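# Remove the cord from a bunch of flowers

## Task

Get the cord off the flowers without bending the stems out of shape or crushing any of the blooms.

## Robot and tools

Robot: two arms, left_arm and right_arm, each with a parallel two-finger gripper and a wrist camera. Fixed cameras are cam_head_left, cam_head_right, cam_high and cam_low; the wrist cameras are cam_left_wrist and cam_right_wrist. All images are 896x504.

Frames. The scene frame has its origin at table-top height, halfway between the nominal arm bases, with +z up, +x out over the table and left_arm on the +y side. Image left and right do not match arm names. Real bases sit at left_arm (+0.005, +0.364, +0.014) m and right_arm (-0.039, -0.242, +0.045) m, each turned slightly about z. Each arm reports its end_effector_position (metres) and end_effector_quat_wxyz in its own base frame. Fixed cameras and the table use the scene frame. Motion offsets are taken along the axes of that arm's current Hand target. On the gripper, fingers point along +z and open and close along y; the reported point lies between the pads, about 1 cm behind the tips. Reported poses can be off by a few cm, more at long reach.

The row of 14 numbers. Both motion tools use rows of 14 numbers, each in [-1, 1], always for both arms: dx, dy, dz, rx, ry, rz, opening for left_arm, then the same seven for right_arm. The first six are an offset, not a pose: they count from that arm's Hand target as it stood when the action or move began, along the Hand target's own axes. 1.0 equals 0.6 m for dx/dy/dz or 180 degrees for the rotation; rx, ry, rz form one rotation vector. Sending the same offset twice moves the arm twice. Six zeros re-request the current Hand target. The opening is absolute, not an offset: +1 fully open (0.094 m), -1 closed. A 0 opening is a real command to half-open, so to keep a gripper as it is, resend its current opening (see Tool commands in the result).

execute_actions(actions, cameras): actions is a list of actions; each action is a list of up to 15 rows, one per 1/30 s step; a short action repeats its last row to fill 15 steps. Every row in an action is measured from the start-of-action Hand target, not from the row before. Images return only if actions is empty or cameras names them; ["all"] gives every camera, [] none. An unknown camera name invalidates the call.

move(target, speed, blend, opening_speed, grip_force, blocking, cameras): drives each gripper in a straight line toward target, one 14-number row or a list of up to 15 rows, all offsets counted from the same starting Hand targets. speed is m/s per path (0.002 to 2.9, default 0.25; turning up to twice that in rad/s), one value or one per target. blend (m) rounds corners in a list; 0 stops at each. opening_speed (0.2 or more, per second on the -1..+1 scale) closes fingers gradually, advised for anything fragile. grip_force sets a per-pad force cap, 10 to 50 N, one value or one per arm; it persists, and below full force closing is slow (about 4 s at 40, 16 s at 10). blocking=false returns after about 0.5 s while the move continues. All paths finish together and last at least 0.5 s; anything longer than 10 s is cut short. A move does not avoid obstacles or the other arm. Result adds a move: line: done, off_target, moving, held or fault, plus limits such as paced (pose clipped) or held (steps withheld). done means at rest within 10 mm and 2 degrees; neither done nor off_target tells whether anything is touched.

wait(seconds 0 to 10): lets time run with last commands held; returns early if a running move ends. stop(): brakes a running move, needing some distance. zoom_image(camera, region [x0,y0,x1,y1], pixels from the top-left, at most 504x504): enlarges part of the newest image of that camera. read_manual gives URDF licence texts only. finished_scene(scene): ends the current scene (give its number); irreversible, and the goal must still hold afterwards with the robot not helping.

Results: Hand target is the last commanded pose after clipping; the next offsets start there. Grippers often stop a few cm short in free air because of friction and weight; that alone is not contact, and waiting does not fix it; resend or add the shortfall. grip_measured is the measured opening on the command scale (reads up to ~2.5 mm wide when empty); grip_effort_nm is a smoothed gripper motor effort, negative when closing, not a pad force. Joint torques include the arm's own weight; joints 1-3 wrap at ±28 N m. Joint velocities may be omitted when all are within noise. MOTOR HOT appears at 75 °C; at 90 °C a fault folds that arm away for the rest of the scene.

Cautions. Orientation commands are clipped to 40 degrees from the present orientation each step. Passing near an arm's own base can flip its shoulder; route around it. Faster moves and targets set deeper past contact press harder; a blocked arm keeps pushing until you command its target back. Grip force jumps to the limit about 0.06 below first touch, so squeeze soft stems and blooms gently with low grip_force and slow closing. Avoid any contact between the two arms or grippers, slams, drops, releasing moving parts, hard pushes, and strain on wrist-camera cables (cable contact counts as touching). Nothing may fall or be left off the table. Loose objects can occasionally be nudged by outside pushes.

Each tool is called after "Emit:" as name([rows], argument=value, ...), one row to a line, values as JSON.

## Session

Emit:
execute_actions(actions=[])

Scene clock: 0.00 s.
left_arm: end_effector_position=(+0.3697, +0.0551, +0.1319) grip_measured=+1.000 grip_effort_nm=n/a end_effector_quat_wxyz=(+0.663, -0.089, +0.736, +0.100) | right_arm: end_effector_position=(+0.3760, -0.0146, +0.1330) grip_measured=+1.000 grip_effort_nm=n/a end_effector_quat_wxyz=(+0.672, +0.072, +0.734, -0.069)
Joint positions: left_arm=[0.031 1.546 0.202 1.242 -0.238 0.005 0.094] | right_arm=[0.1 1.578 0.214 1.273 0.299 0.023 0.094]
Joint velocities: within noise
Joint torques (N m): no reading
Heat: left arm: 30 °C; right arm: 30 °C.
Hand target: left_arm +0.3732, +0.0542, +0.1424; +0.675, -0.091, +0.726, +0.096 | right_arm +0.3789, -0.0135, +0.1423; +0.682, +0.074, +0.725, -0.064
Tool commands: left_gripper/opening=+1.0 right_gripper/opening=+1.0

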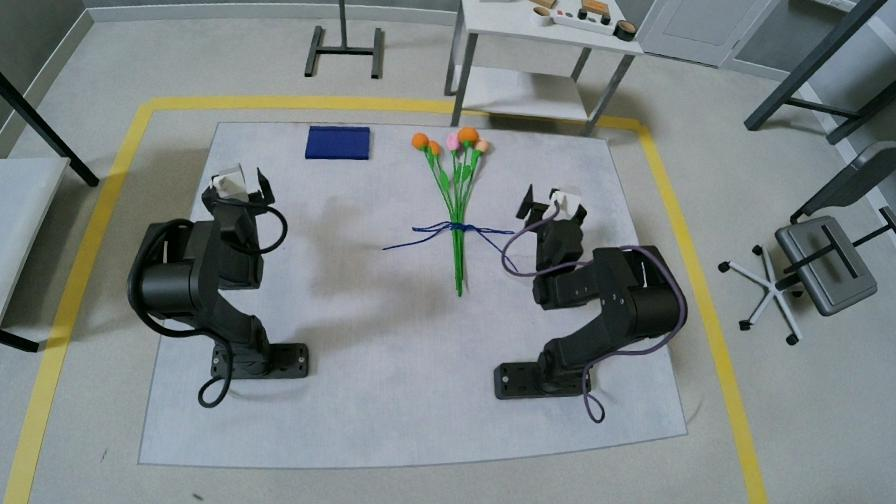

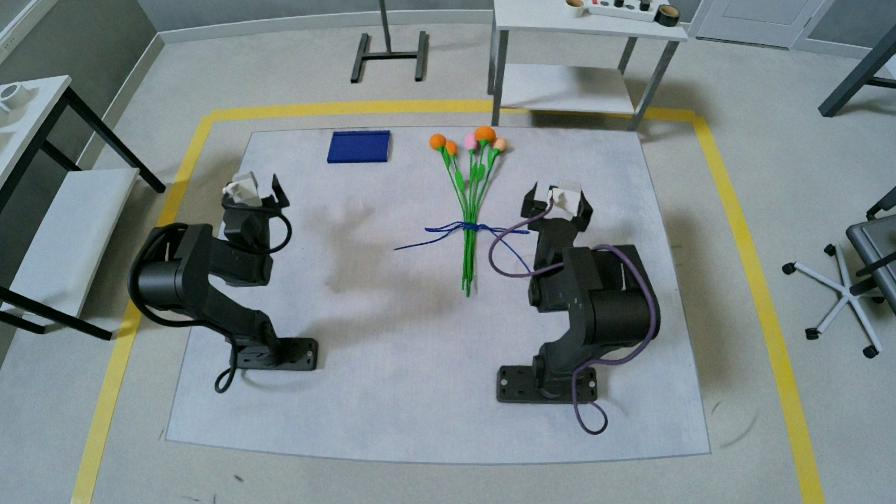

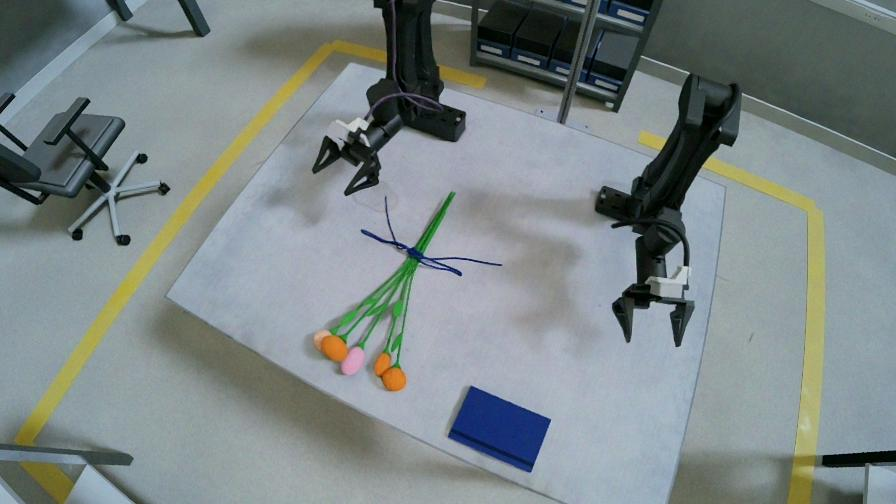

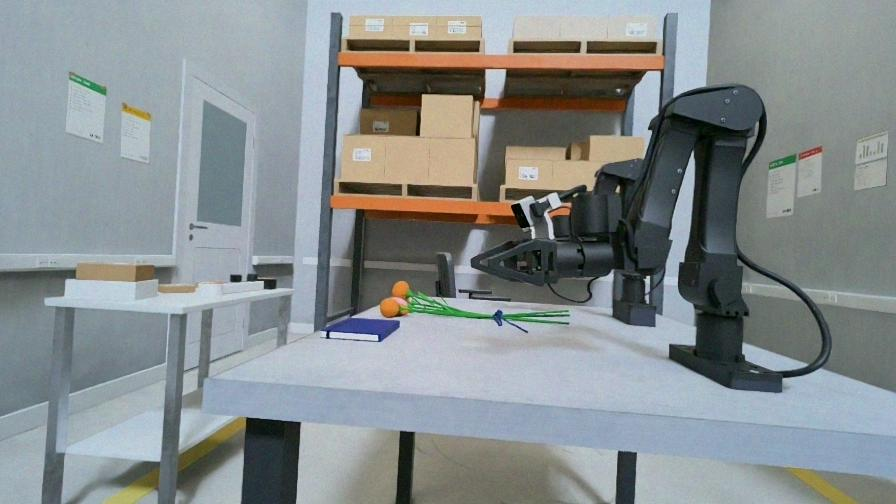

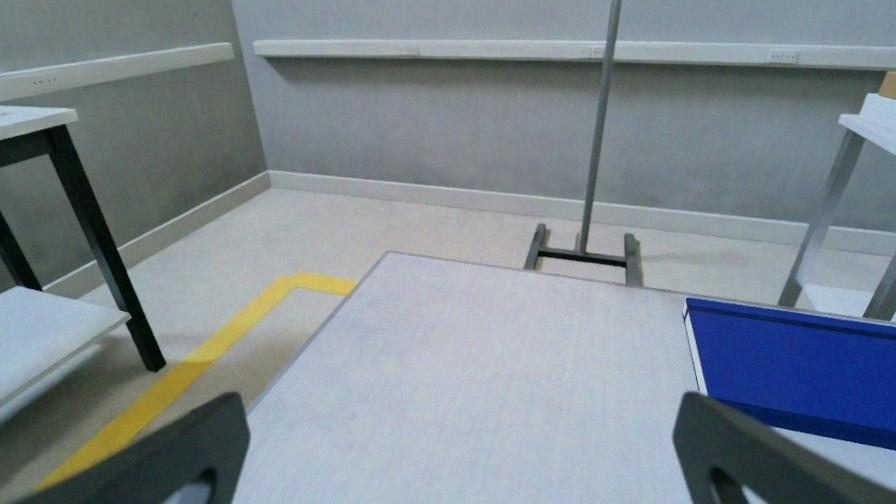

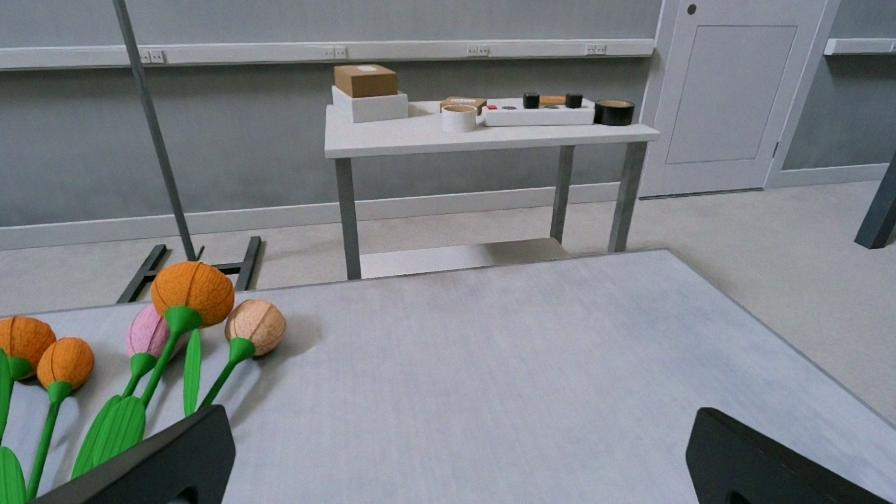

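Emit:
zoom_image(camera="cam_head_left", region=[370, 190, 530, 300])

Emit:
zoom_image(camera="cam_high", region=[340, 180, 520, 300])

Emit:
zoom_image(camera="cam_low", region=[400, 270, 600, 350])

Emit:
zoom_image(camera="cam_head_right", region=[380, 190, 540, 300])

Scaled by 3.150 from the camera's 896x504 image, which has a finer 1280x720 frame.

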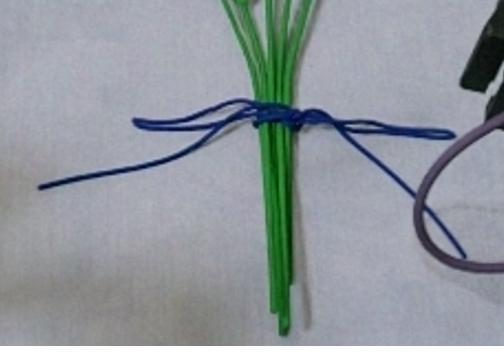

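Scaled by 2.800 from the camera's 896x504 image, which has a finer 1280x720 frame.

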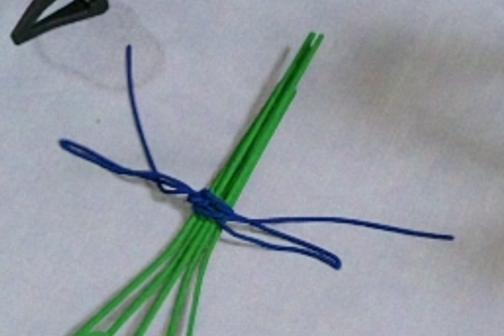

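Scaled by 2.520 from the camera's 896x504 image, which has a finer 1280x720 frame.

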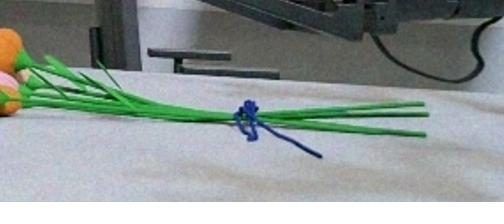

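Scaled by 3.150 from the camera's 896x504 image, which has a finer 1280x720 frame.

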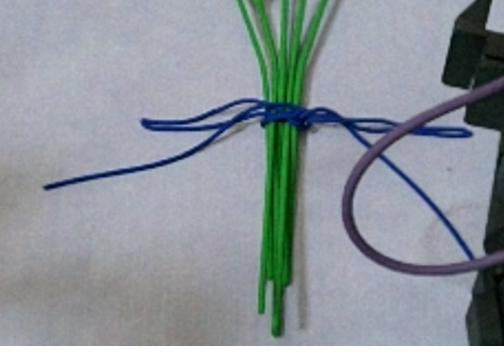

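Emit:
move(target=[-0.065,-0.454,-0.2235,0.344,0.381,0.362,1,-0.0127,0.0903,-0.1243,-0.232,0.439,-0.2507,1], cameras=["all"])

Scene clock: 9.23 s.
left_arm: end_effector_position=(+0.3189, -0.2415, +0.1800) grip_measured=+1.000 grip_effort_nm=0.00 end_effector_quat_wxyz=(+0.042, +0.555, +0.831, +0.005) | right_arm: end_effector_position=(+0.3097, +0.0549, +0.1455) grip_measured=+1.000 grip_effort_nm=0.02 end_effector_quat_wxyz=(-0.010, -0.377, +0.926, +0.006)
Joint positions: left_arm=[-0.658 2.036 2.098 -1.549 -0.016 0.52 0.094] | right_arm=[0.168 1.756 1.587 -1.424 -0.007 -0.605 0.094]
Joint torques (N m): left_arm=[-0.32 -7.99 9.26 0.03 0.12 0.04] | right_arm=[0.29 -6.13 7.64 -0.07 0.11 -0.11]
Heat: left arm: 31 °C; right arm: 31 °C.
Hand target: left_arm +0.3179, -0.2437, +0.1862; +0.000, +0.559, +0.829, +0.000 | right_arm +0.3168, +0.0539, +0.1549; +0.001, -0.382, +0.924, -0.001
Off the commanded pose: left_arm 0.007 m, 5 deg | right_arm 0.012 m, 2 deg.
joint sent to its limit (left arm) — joint 4 (wrist pitch), lower limit. The joint targets are off in position and orientation.
move: off_target (left_arm, right_arm)

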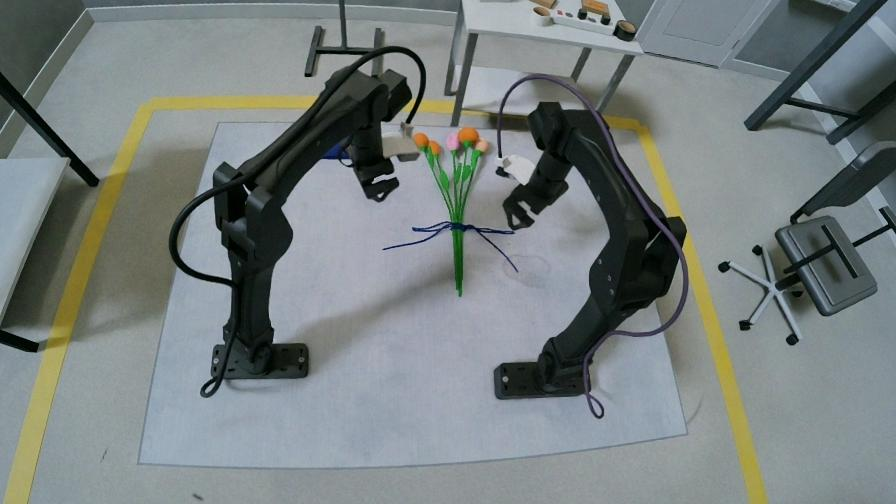

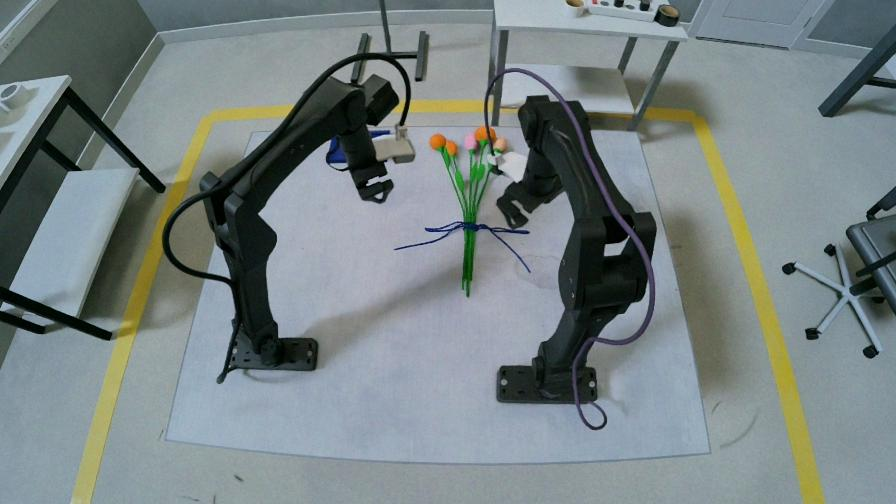

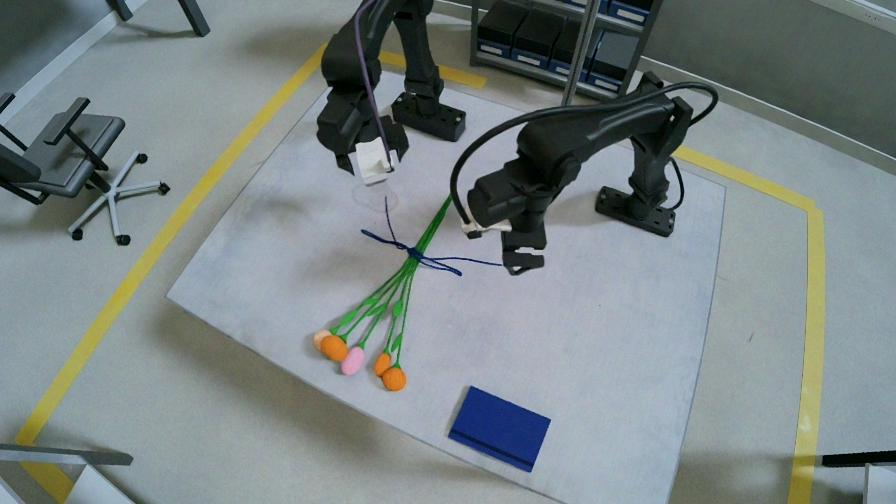

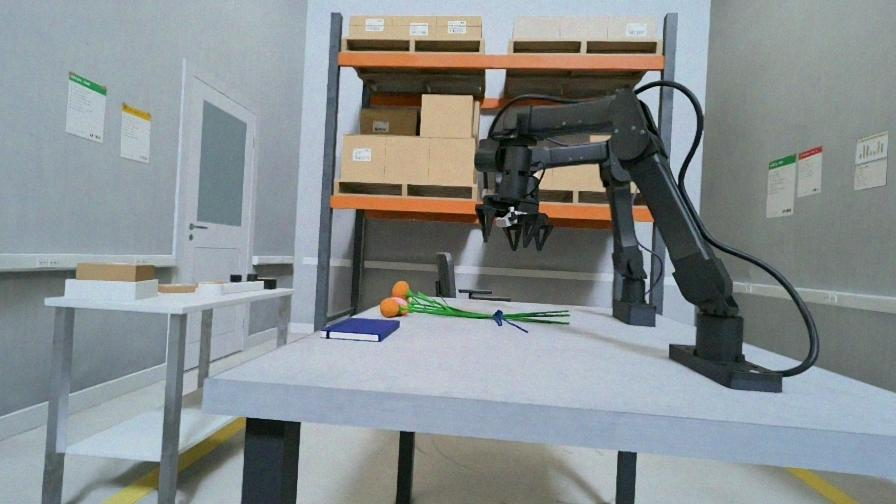

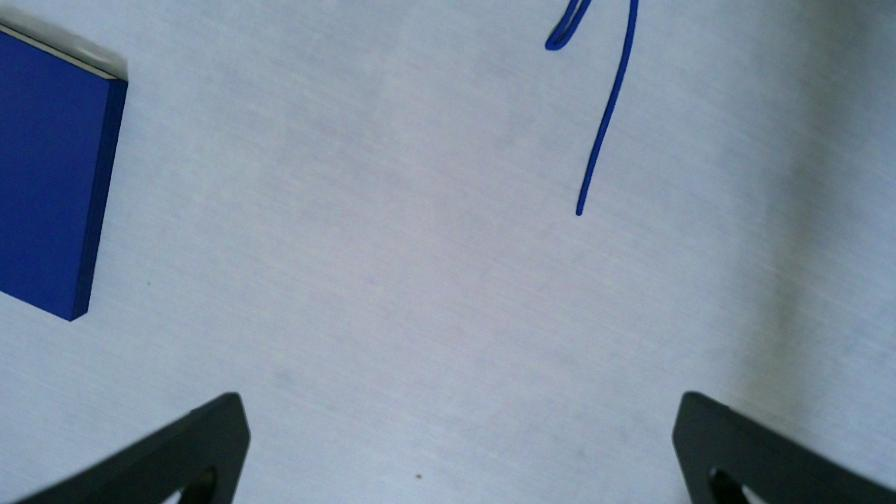

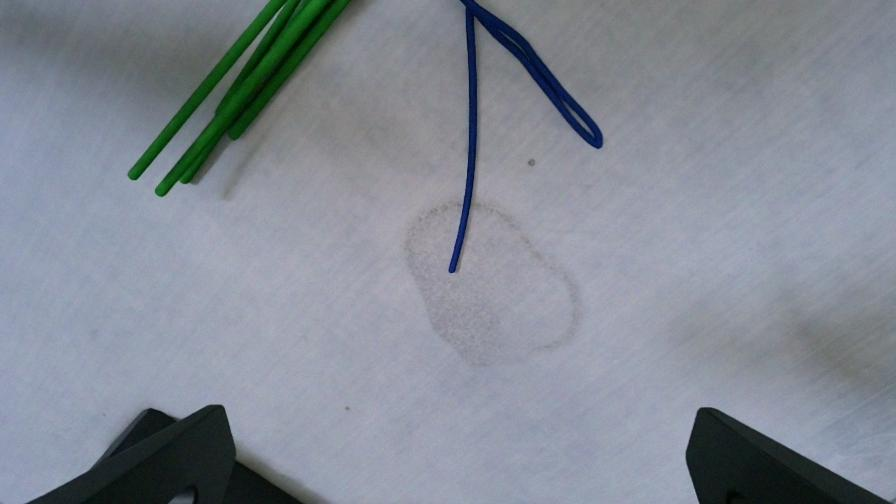

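Emit:
move(target=[-0.041,-0.1157,0.217,0,0,0,0,0.047,-0.005,0.208,0,0,0,0], cameras=["all"])

Scene clock: 13.77 s.
left_arm: end_effector_position=(+0.2584, -0.2866, +0.0607) grip_measured=+0.003 grip_effort_nm=-0.15 end_effector_quat_wxyz=(-0.011, +0.564, +0.826, +0.009) | right_arm: end_effector_position=(+0.2977, +0.0315, +0.0330) grip_measured=+0.002 grip_effort_nm=-0.07 end_effector_quat_wxyz=(-0.004, -0.375, +0.927, +0.003)
Joint positions: left_arm=[-0.845 2.057 1.654 -1.193 -0.011 0.353 0.047] | right_arm=[0.1 1.755 1.13 -0.956 -0.003 -0.668 0.047]
Joint torques (N m): left_arm=[-0.08 -8.68 4.38 0.52 0.07 -0.1] | right_arm=[-0.35 -6.34 3.11 0.31 0.1 -0.1]
Heat: left arm: 31 °C; right arm: 30 °C.
Hand target: left_arm +0.2628, -0.2926, +0.0560; +0.000, +0.559, +0.829, +0.000 | right_arm +0.2993, +0.0318, +0.0301; +0.001, -0.382, +0.924, -0.001
Off the commanded pose: left_arm 0.009 m, 2 deg | right_arm 0.003 m, 1 deg.
move: done

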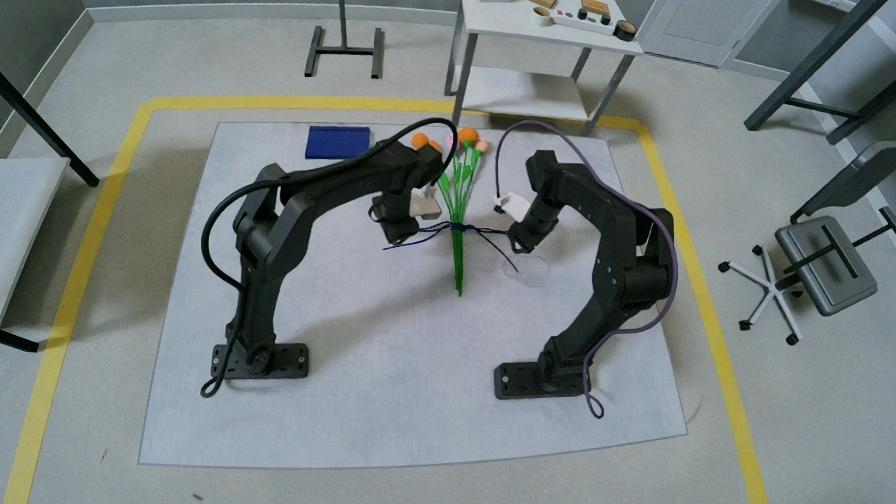

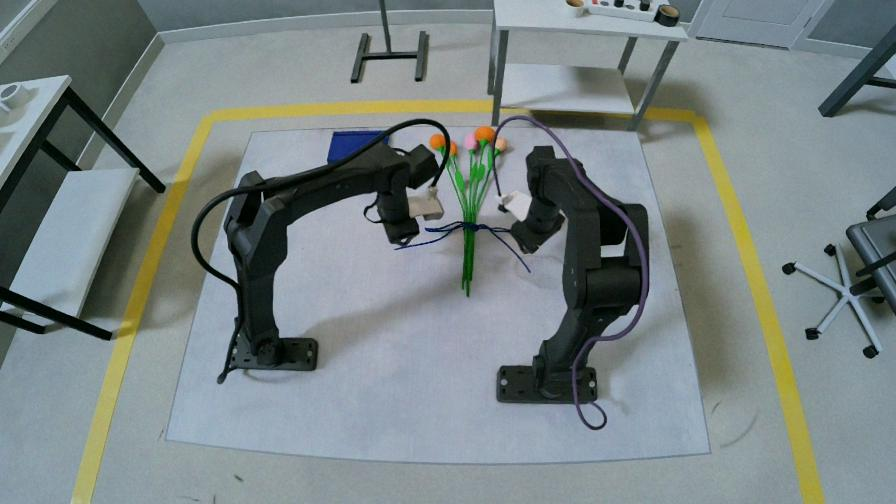

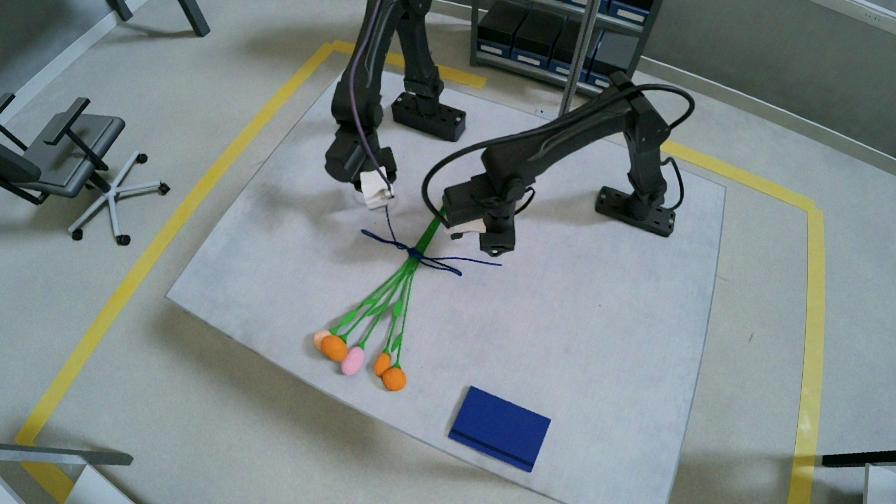

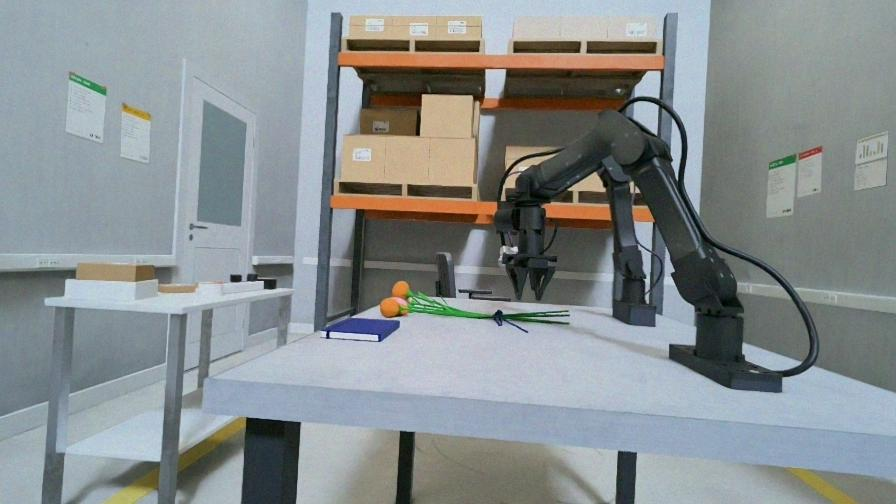

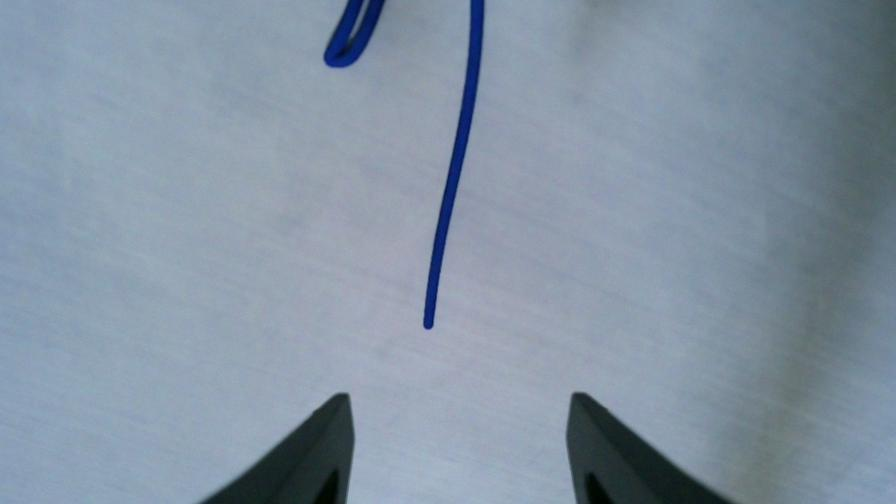

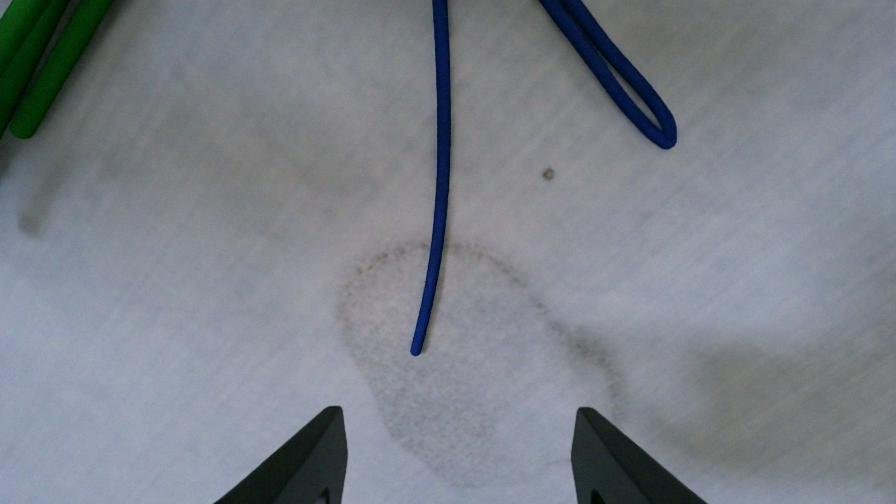

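Emit:
move(target=[-0.018,0.010,0.083,0,0,0,0,0,0.0167,0.088,0,0,0,0], cameras=["cam_left_wrist","cam_right_wrist","cam_low"], speed=0.1)

Scene clock: 17.00 s.
left_arm: end_effector_position=(+0.2672, -0.2964, +0.0128) grip_measured=+0.003 grip_effort_nm=-0.14 end_effector_quat_wxyz=(-0.008, +0.564, +0.826, +0.008) | right_arm: end_effector_position=(+0.2900, +0.0375, -0.0196) grip_measured=+0.002 grip_effort_nm=-0.07 end_effector_quat_wxyz=(-0.005, -0.381, +0.925, +0.003)
Joint positions: left_arm=[-0.845 2.148 1.599 -1.043 -0.011 0.353 0.047] | right_arm=[0.123 1.83 0.987 -0.74 -0.003 -0.658 0.047]
Joint torques (N m): left_arm=[0.28 -8.8 4.31 0.53 0.08 -0.07] | right_arm=[0.38 -6.22 2.99 0.34 0.08 0.04]
Heat: left arm: 31 °C; right arm: 30 °C.
Hand target: left_arm +0.2724, -0.3004, +0.0062; +0.000, +0.559, +0.829, +0.000 | right_arm +0.2923, +0.0389, -0.0228; +0.001, -0.382, +0.924, -0.001
Off the commanded pose: left_arm 0.009 m, 2 deg | right_arm 0.004 m, 1 deg.
move: done
Images, in order (width x height): cam_low 896x504, cam_left_wrist 896x504, cam_right_wrist 896x504.

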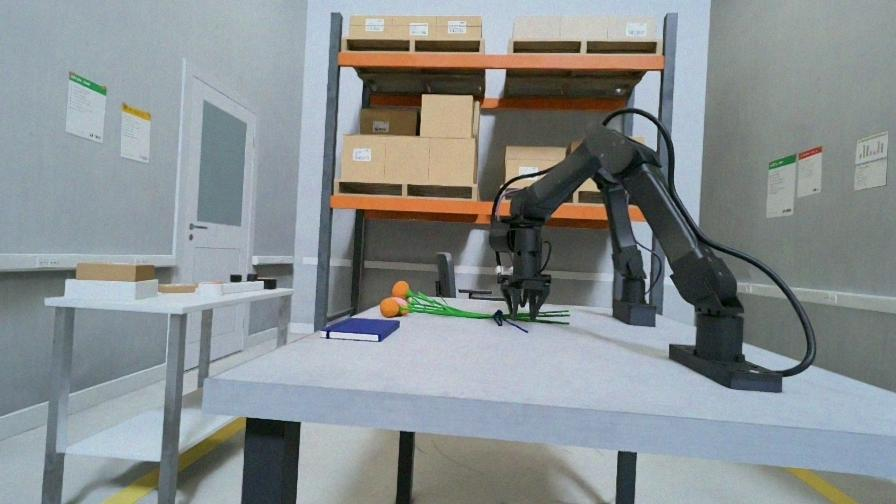

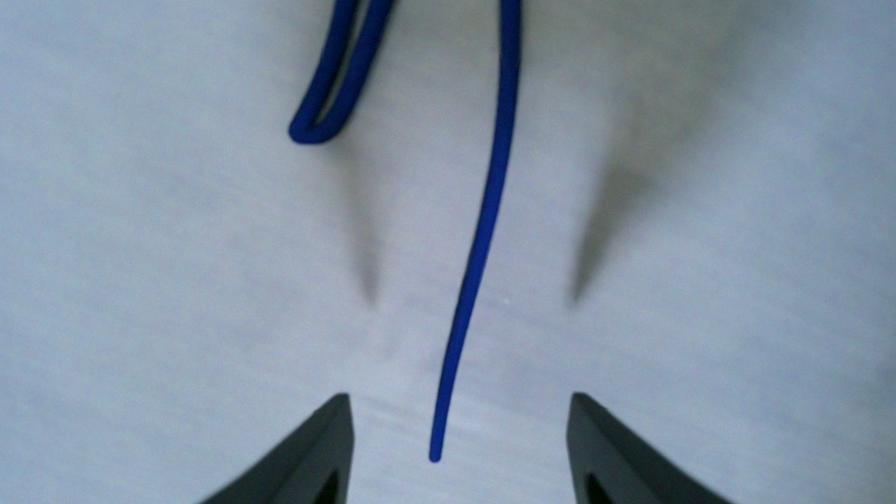

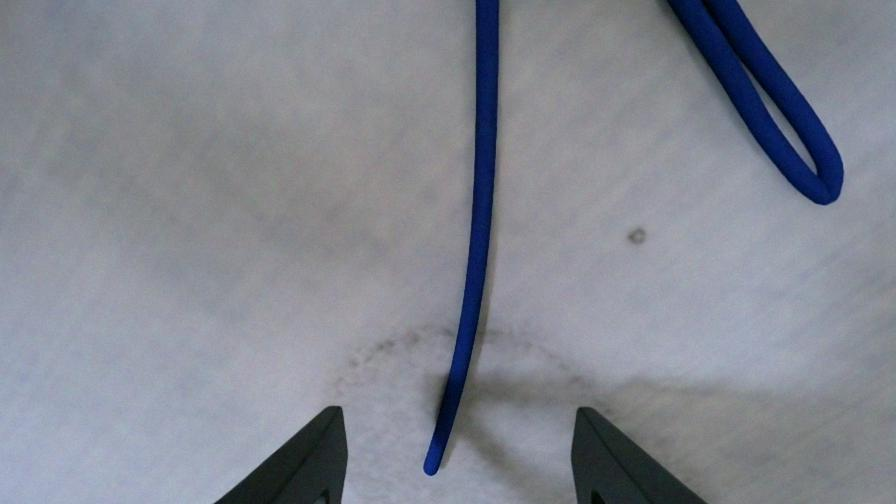

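Emit:
move(target=[0,0,0.0235,0,0,0,-0.4,0,0,0.0235,0,0,0,-0.4], cameras=["cam_left_wrist","cam_right_wrist","cam_low"], speed=0.06)

Scene clock: 18.57 s.
left_arm: end_effector_position=(+0.2676, -0.2969, +0.0003) grip_measured=-0.397 grip_effort_nm=-0.14 end_effector_quat_wxyz=(-0.007, +0.562, +0.827, +0.008) | right_arm: end_effector_position=(+0.2904, +0.0375, -0.0332) grip_measured=-0.398 grip_effort_nm=-0.07 end_effector_quat_wxyz=(-0.004, -0.381, +0.925, +0.003)
Joint positions: left_arm=[-0.845 2.163 1.571 -0.996 -0.011 0.349 0.028] | right_arm=[0.123 1.862 0.964 -0.683 -0.003 -0.658 0.028]
Joint torques (N m): left_arm=[0.42 -8.76 4.05 0.53 0.07 -0.06] | right_arm=[0.46 -6.19 2.71 0.31 0.08 0.09]
Heat: left arm: 31 °C; right arm: 30 °C.
Hand target: left_arm +0.2724, -0.3004, -0.0079; +0.000, +0.559, +0.829, +0.000 | right_arm +0.2924, +0.0389, -0.0369; +0.001, -0.382, +0.924, -0.001
Off the commanded pose: left_arm 0.010 m, 1 deg | right_arm 0.004 m, 1 deg.
move: done
Images, in order (width x height): cam_low 896x504, cam_left_wrist 896x504, cam_right_wrist 896x504.

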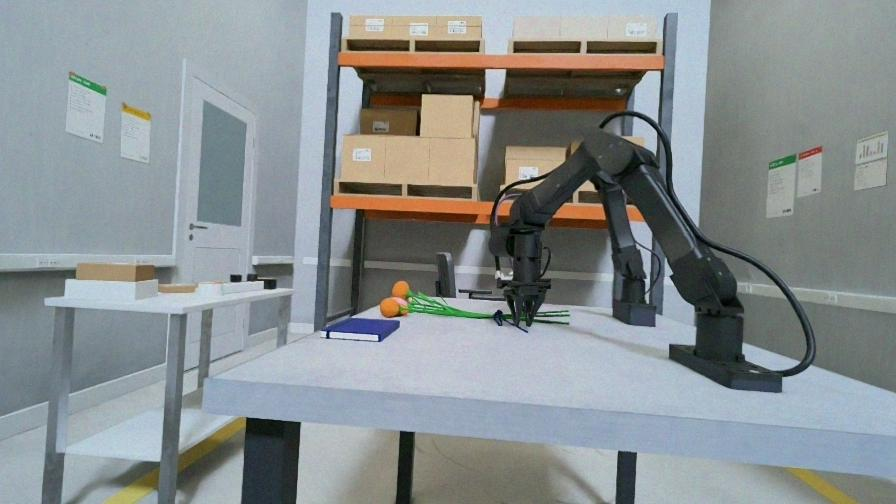

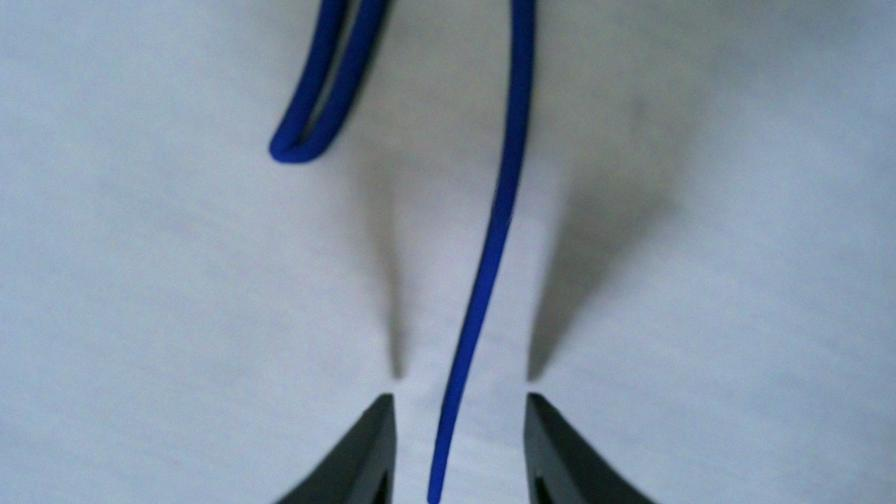

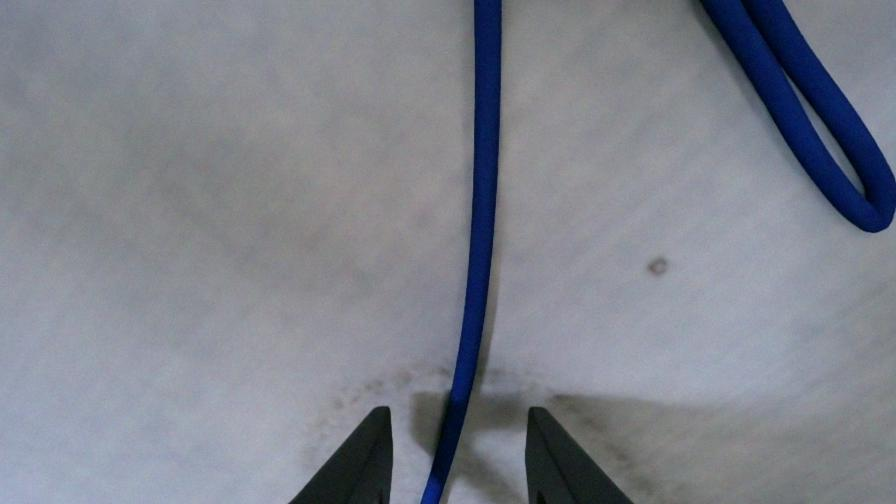

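Emit:
move([
  [0,0,0.005,0,0,0,-0.4,0,0,0.002,0,0,0,-0.4],
  [0,0,0.005,0,0,0,-1,0,0,0.002,0,0,0,-1],
], cameras=["cam_left_wrist","cam_right_wrist","cam_low"], speed=0.06)

Scene clock: 21.07 s.
left_arm: end_effector_position=(+0.2683, -0.2977, -0.0008) grip_measured=-0.991 grip_effort_nm=-0.48 end_effector_quat_wxyz=(-0.004, +0.562, +0.827, +0.007) | right_arm: end_effector_position=(+0.2915, +0.0377, -0.0332) grip_measured=-0.987 grip_effort_nm=-0.67 end_effector_quat_wxyz=(-0.002, -0.381, +0.925, +0.002)
Joint positions: left_arm=[-0.845 2.163 1.567 -0.986 -0.011 0.349 0] | right_arm=[0.123 1.862 0.964 -0.678 -0.003 -0.658 0.001]
Joint torques (N m): left_arm=[0.38 -8.49 3.97 0.54 0.08 -0.05] | right_arm=[0.49 -5.94 2.58 0.32 0.09 0.06]
Heat: left arm: 31 °C; right arm: 30 °C.
Hand target: left_arm +0.2724, -0.3004, -0.0109; +0.000, +0.559, +0.829, +0.000 | right_arm +0.2924, +0.0389, -0.0381; +0.001, -0.382, +0.924, -0.001
Off the commanded pose: left_arm 0.011 m, 1 deg | right_arm 0.005 m, 1 deg.
move: off_target (left_arm); target 2's new opening was sent with left_arm's hand 0.011 m and 1 deg from that target
Images, in order (width x height): cam_low 896x504, cam_left_wrist 896x504, cam_right_wrist 896x504.

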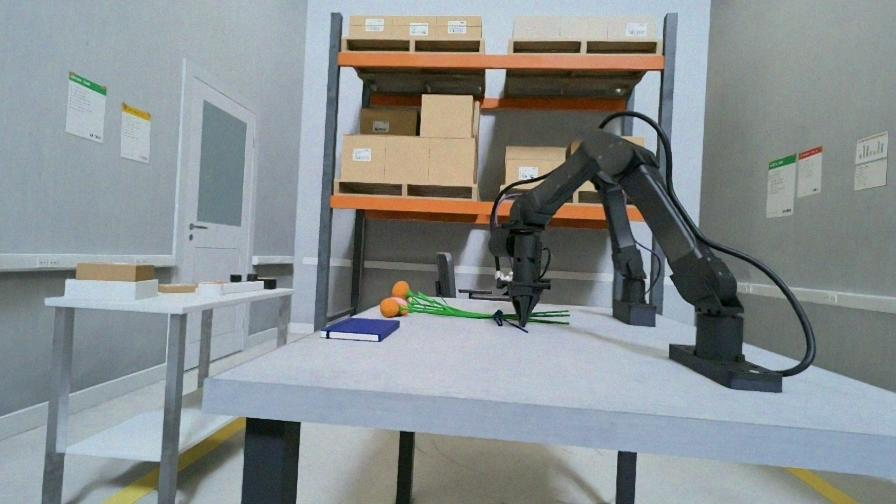

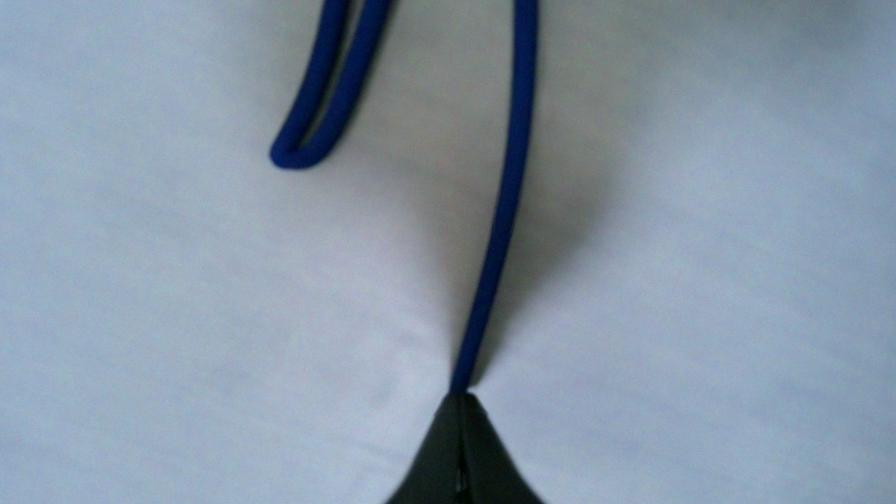

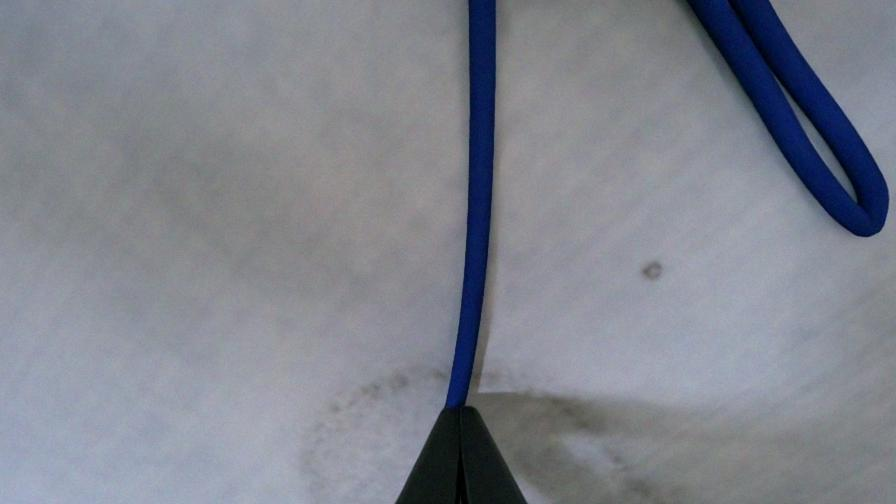

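Emit:
move(target=[0.085,0.056,-0.023,0,0,0,-1,0.0447,-0.0967,-0.023,0,0,0,-1], cameras=["all"], speed=0.06)

Emit:
zoom_image(camera="cam_head_left", region=[370, 180, 550, 300])

Scene clock: 23.70 s.
left_arm: end_effector_position=(+0.2812, -0.2387, -0.0080) grip_measured=-0.991 grip_effort_nm=-0.48 end_effector_quat_wxyz=(-0.021, +0.555, +0.832, +0.003) | right_arm: end_effector_position=(+0.3032, -0.0214, -0.0296) grip_measured=-0.987 grip_effort_nm=-0.68 end_effector_quat_wxyz=(-0.007, -0.374, +0.927, +0.004)
Joint positions: left_arm=[-0.707 2.088 1.415 -0.94 -0.001 0.47 0] | right_arm=[-0.074 1.894 1.027 -0.72 -0.001 -0.841 0.001]
Joint torques (N m): left_arm=[0.44 -12.05 3.36 0.28 -0.03 0.04] | right_arm=[-0.27 -6.23 6.45 -0.01 0.06 -0.11]
Heat: left arm: 31 °C; right arm: 29 °C.
Hand target: left_arm +0.2845, -0.2405, +0.0028; +0.000, +0.559, +0.829, +0.000 | right_arm +0.3143, -0.0211, -0.0242; +0.001, -0.382, +0.924, -0.001
Off the commanded pose: left_arm 0.011 m, 3 deg | right_arm 0.012 m, 1 deg.
move: off_target (left_arm, right_arm)

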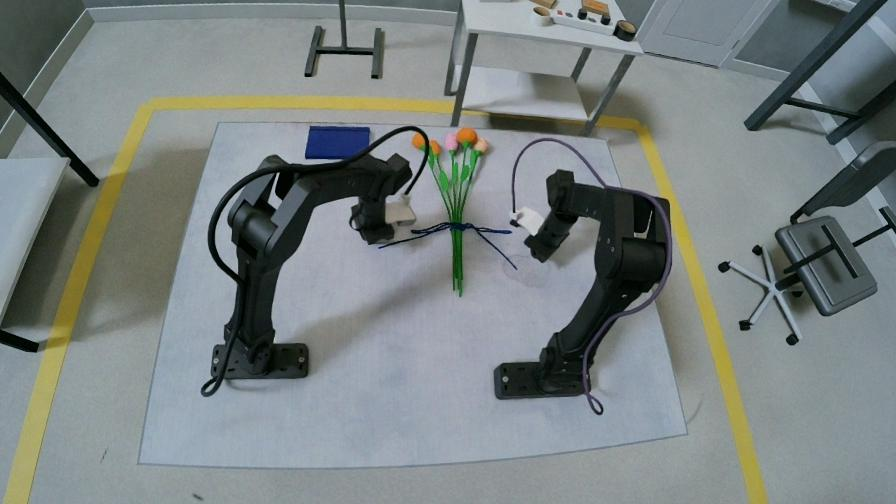

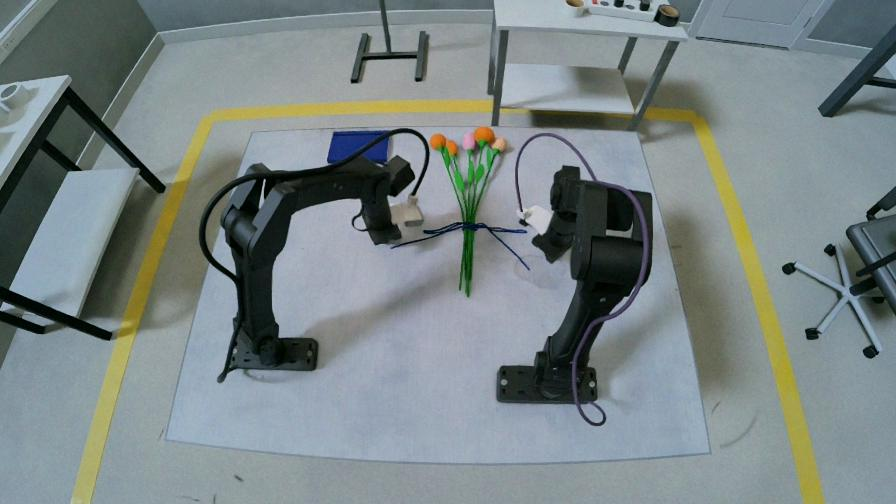

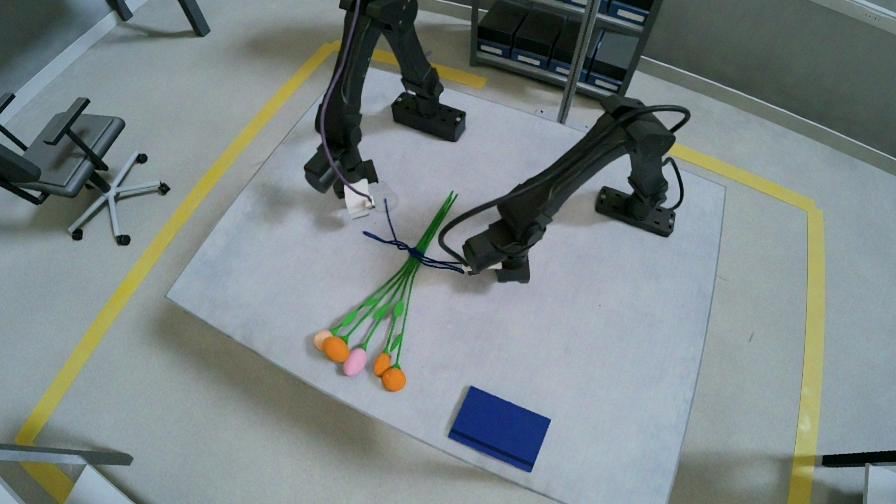

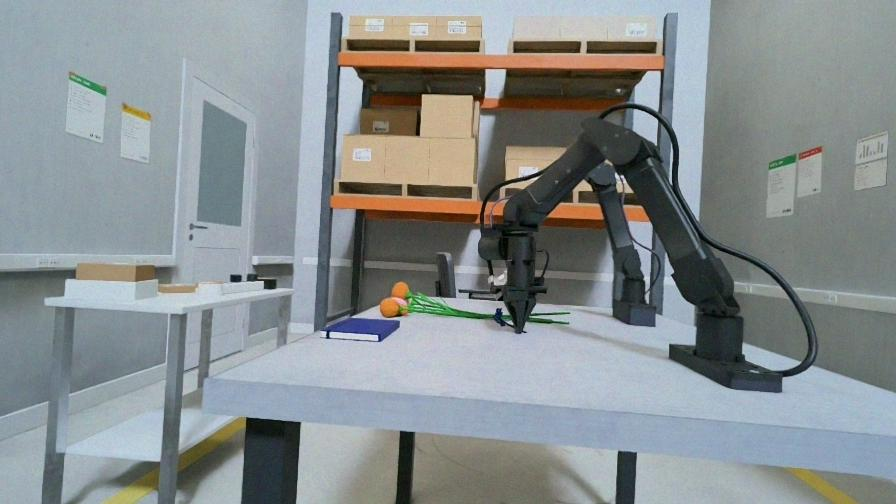

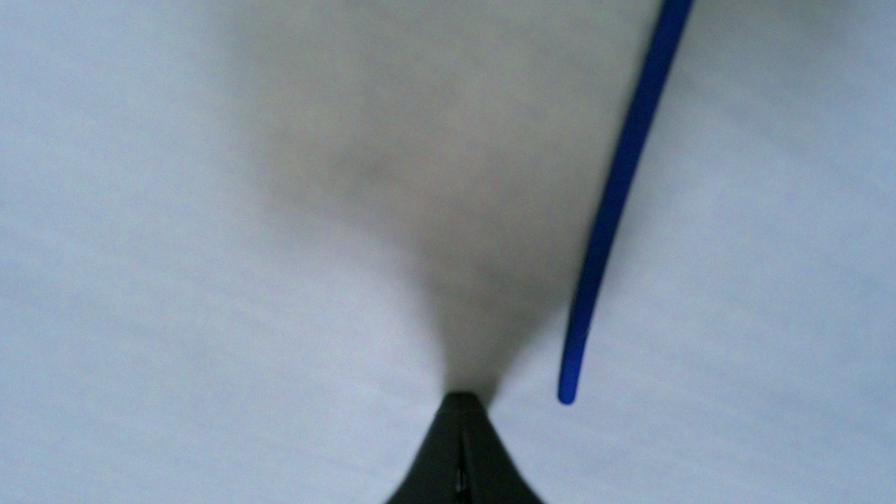

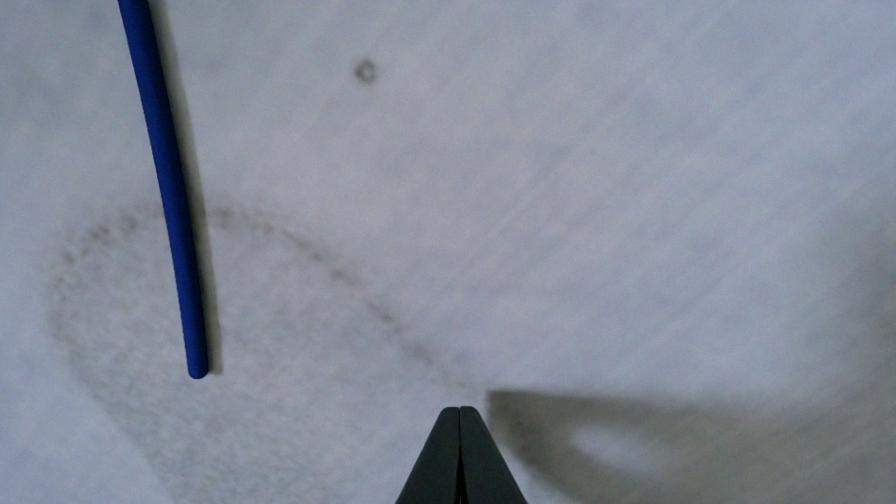

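Scaled by 2.800 from the camera's 896x504 image, which has a finer 1280x720 frame.

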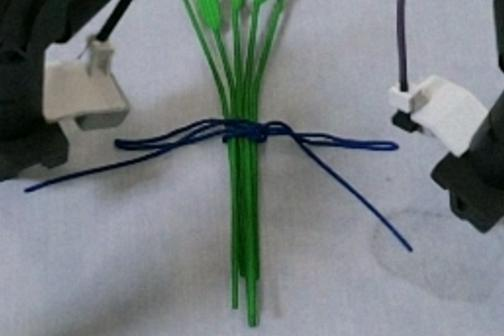

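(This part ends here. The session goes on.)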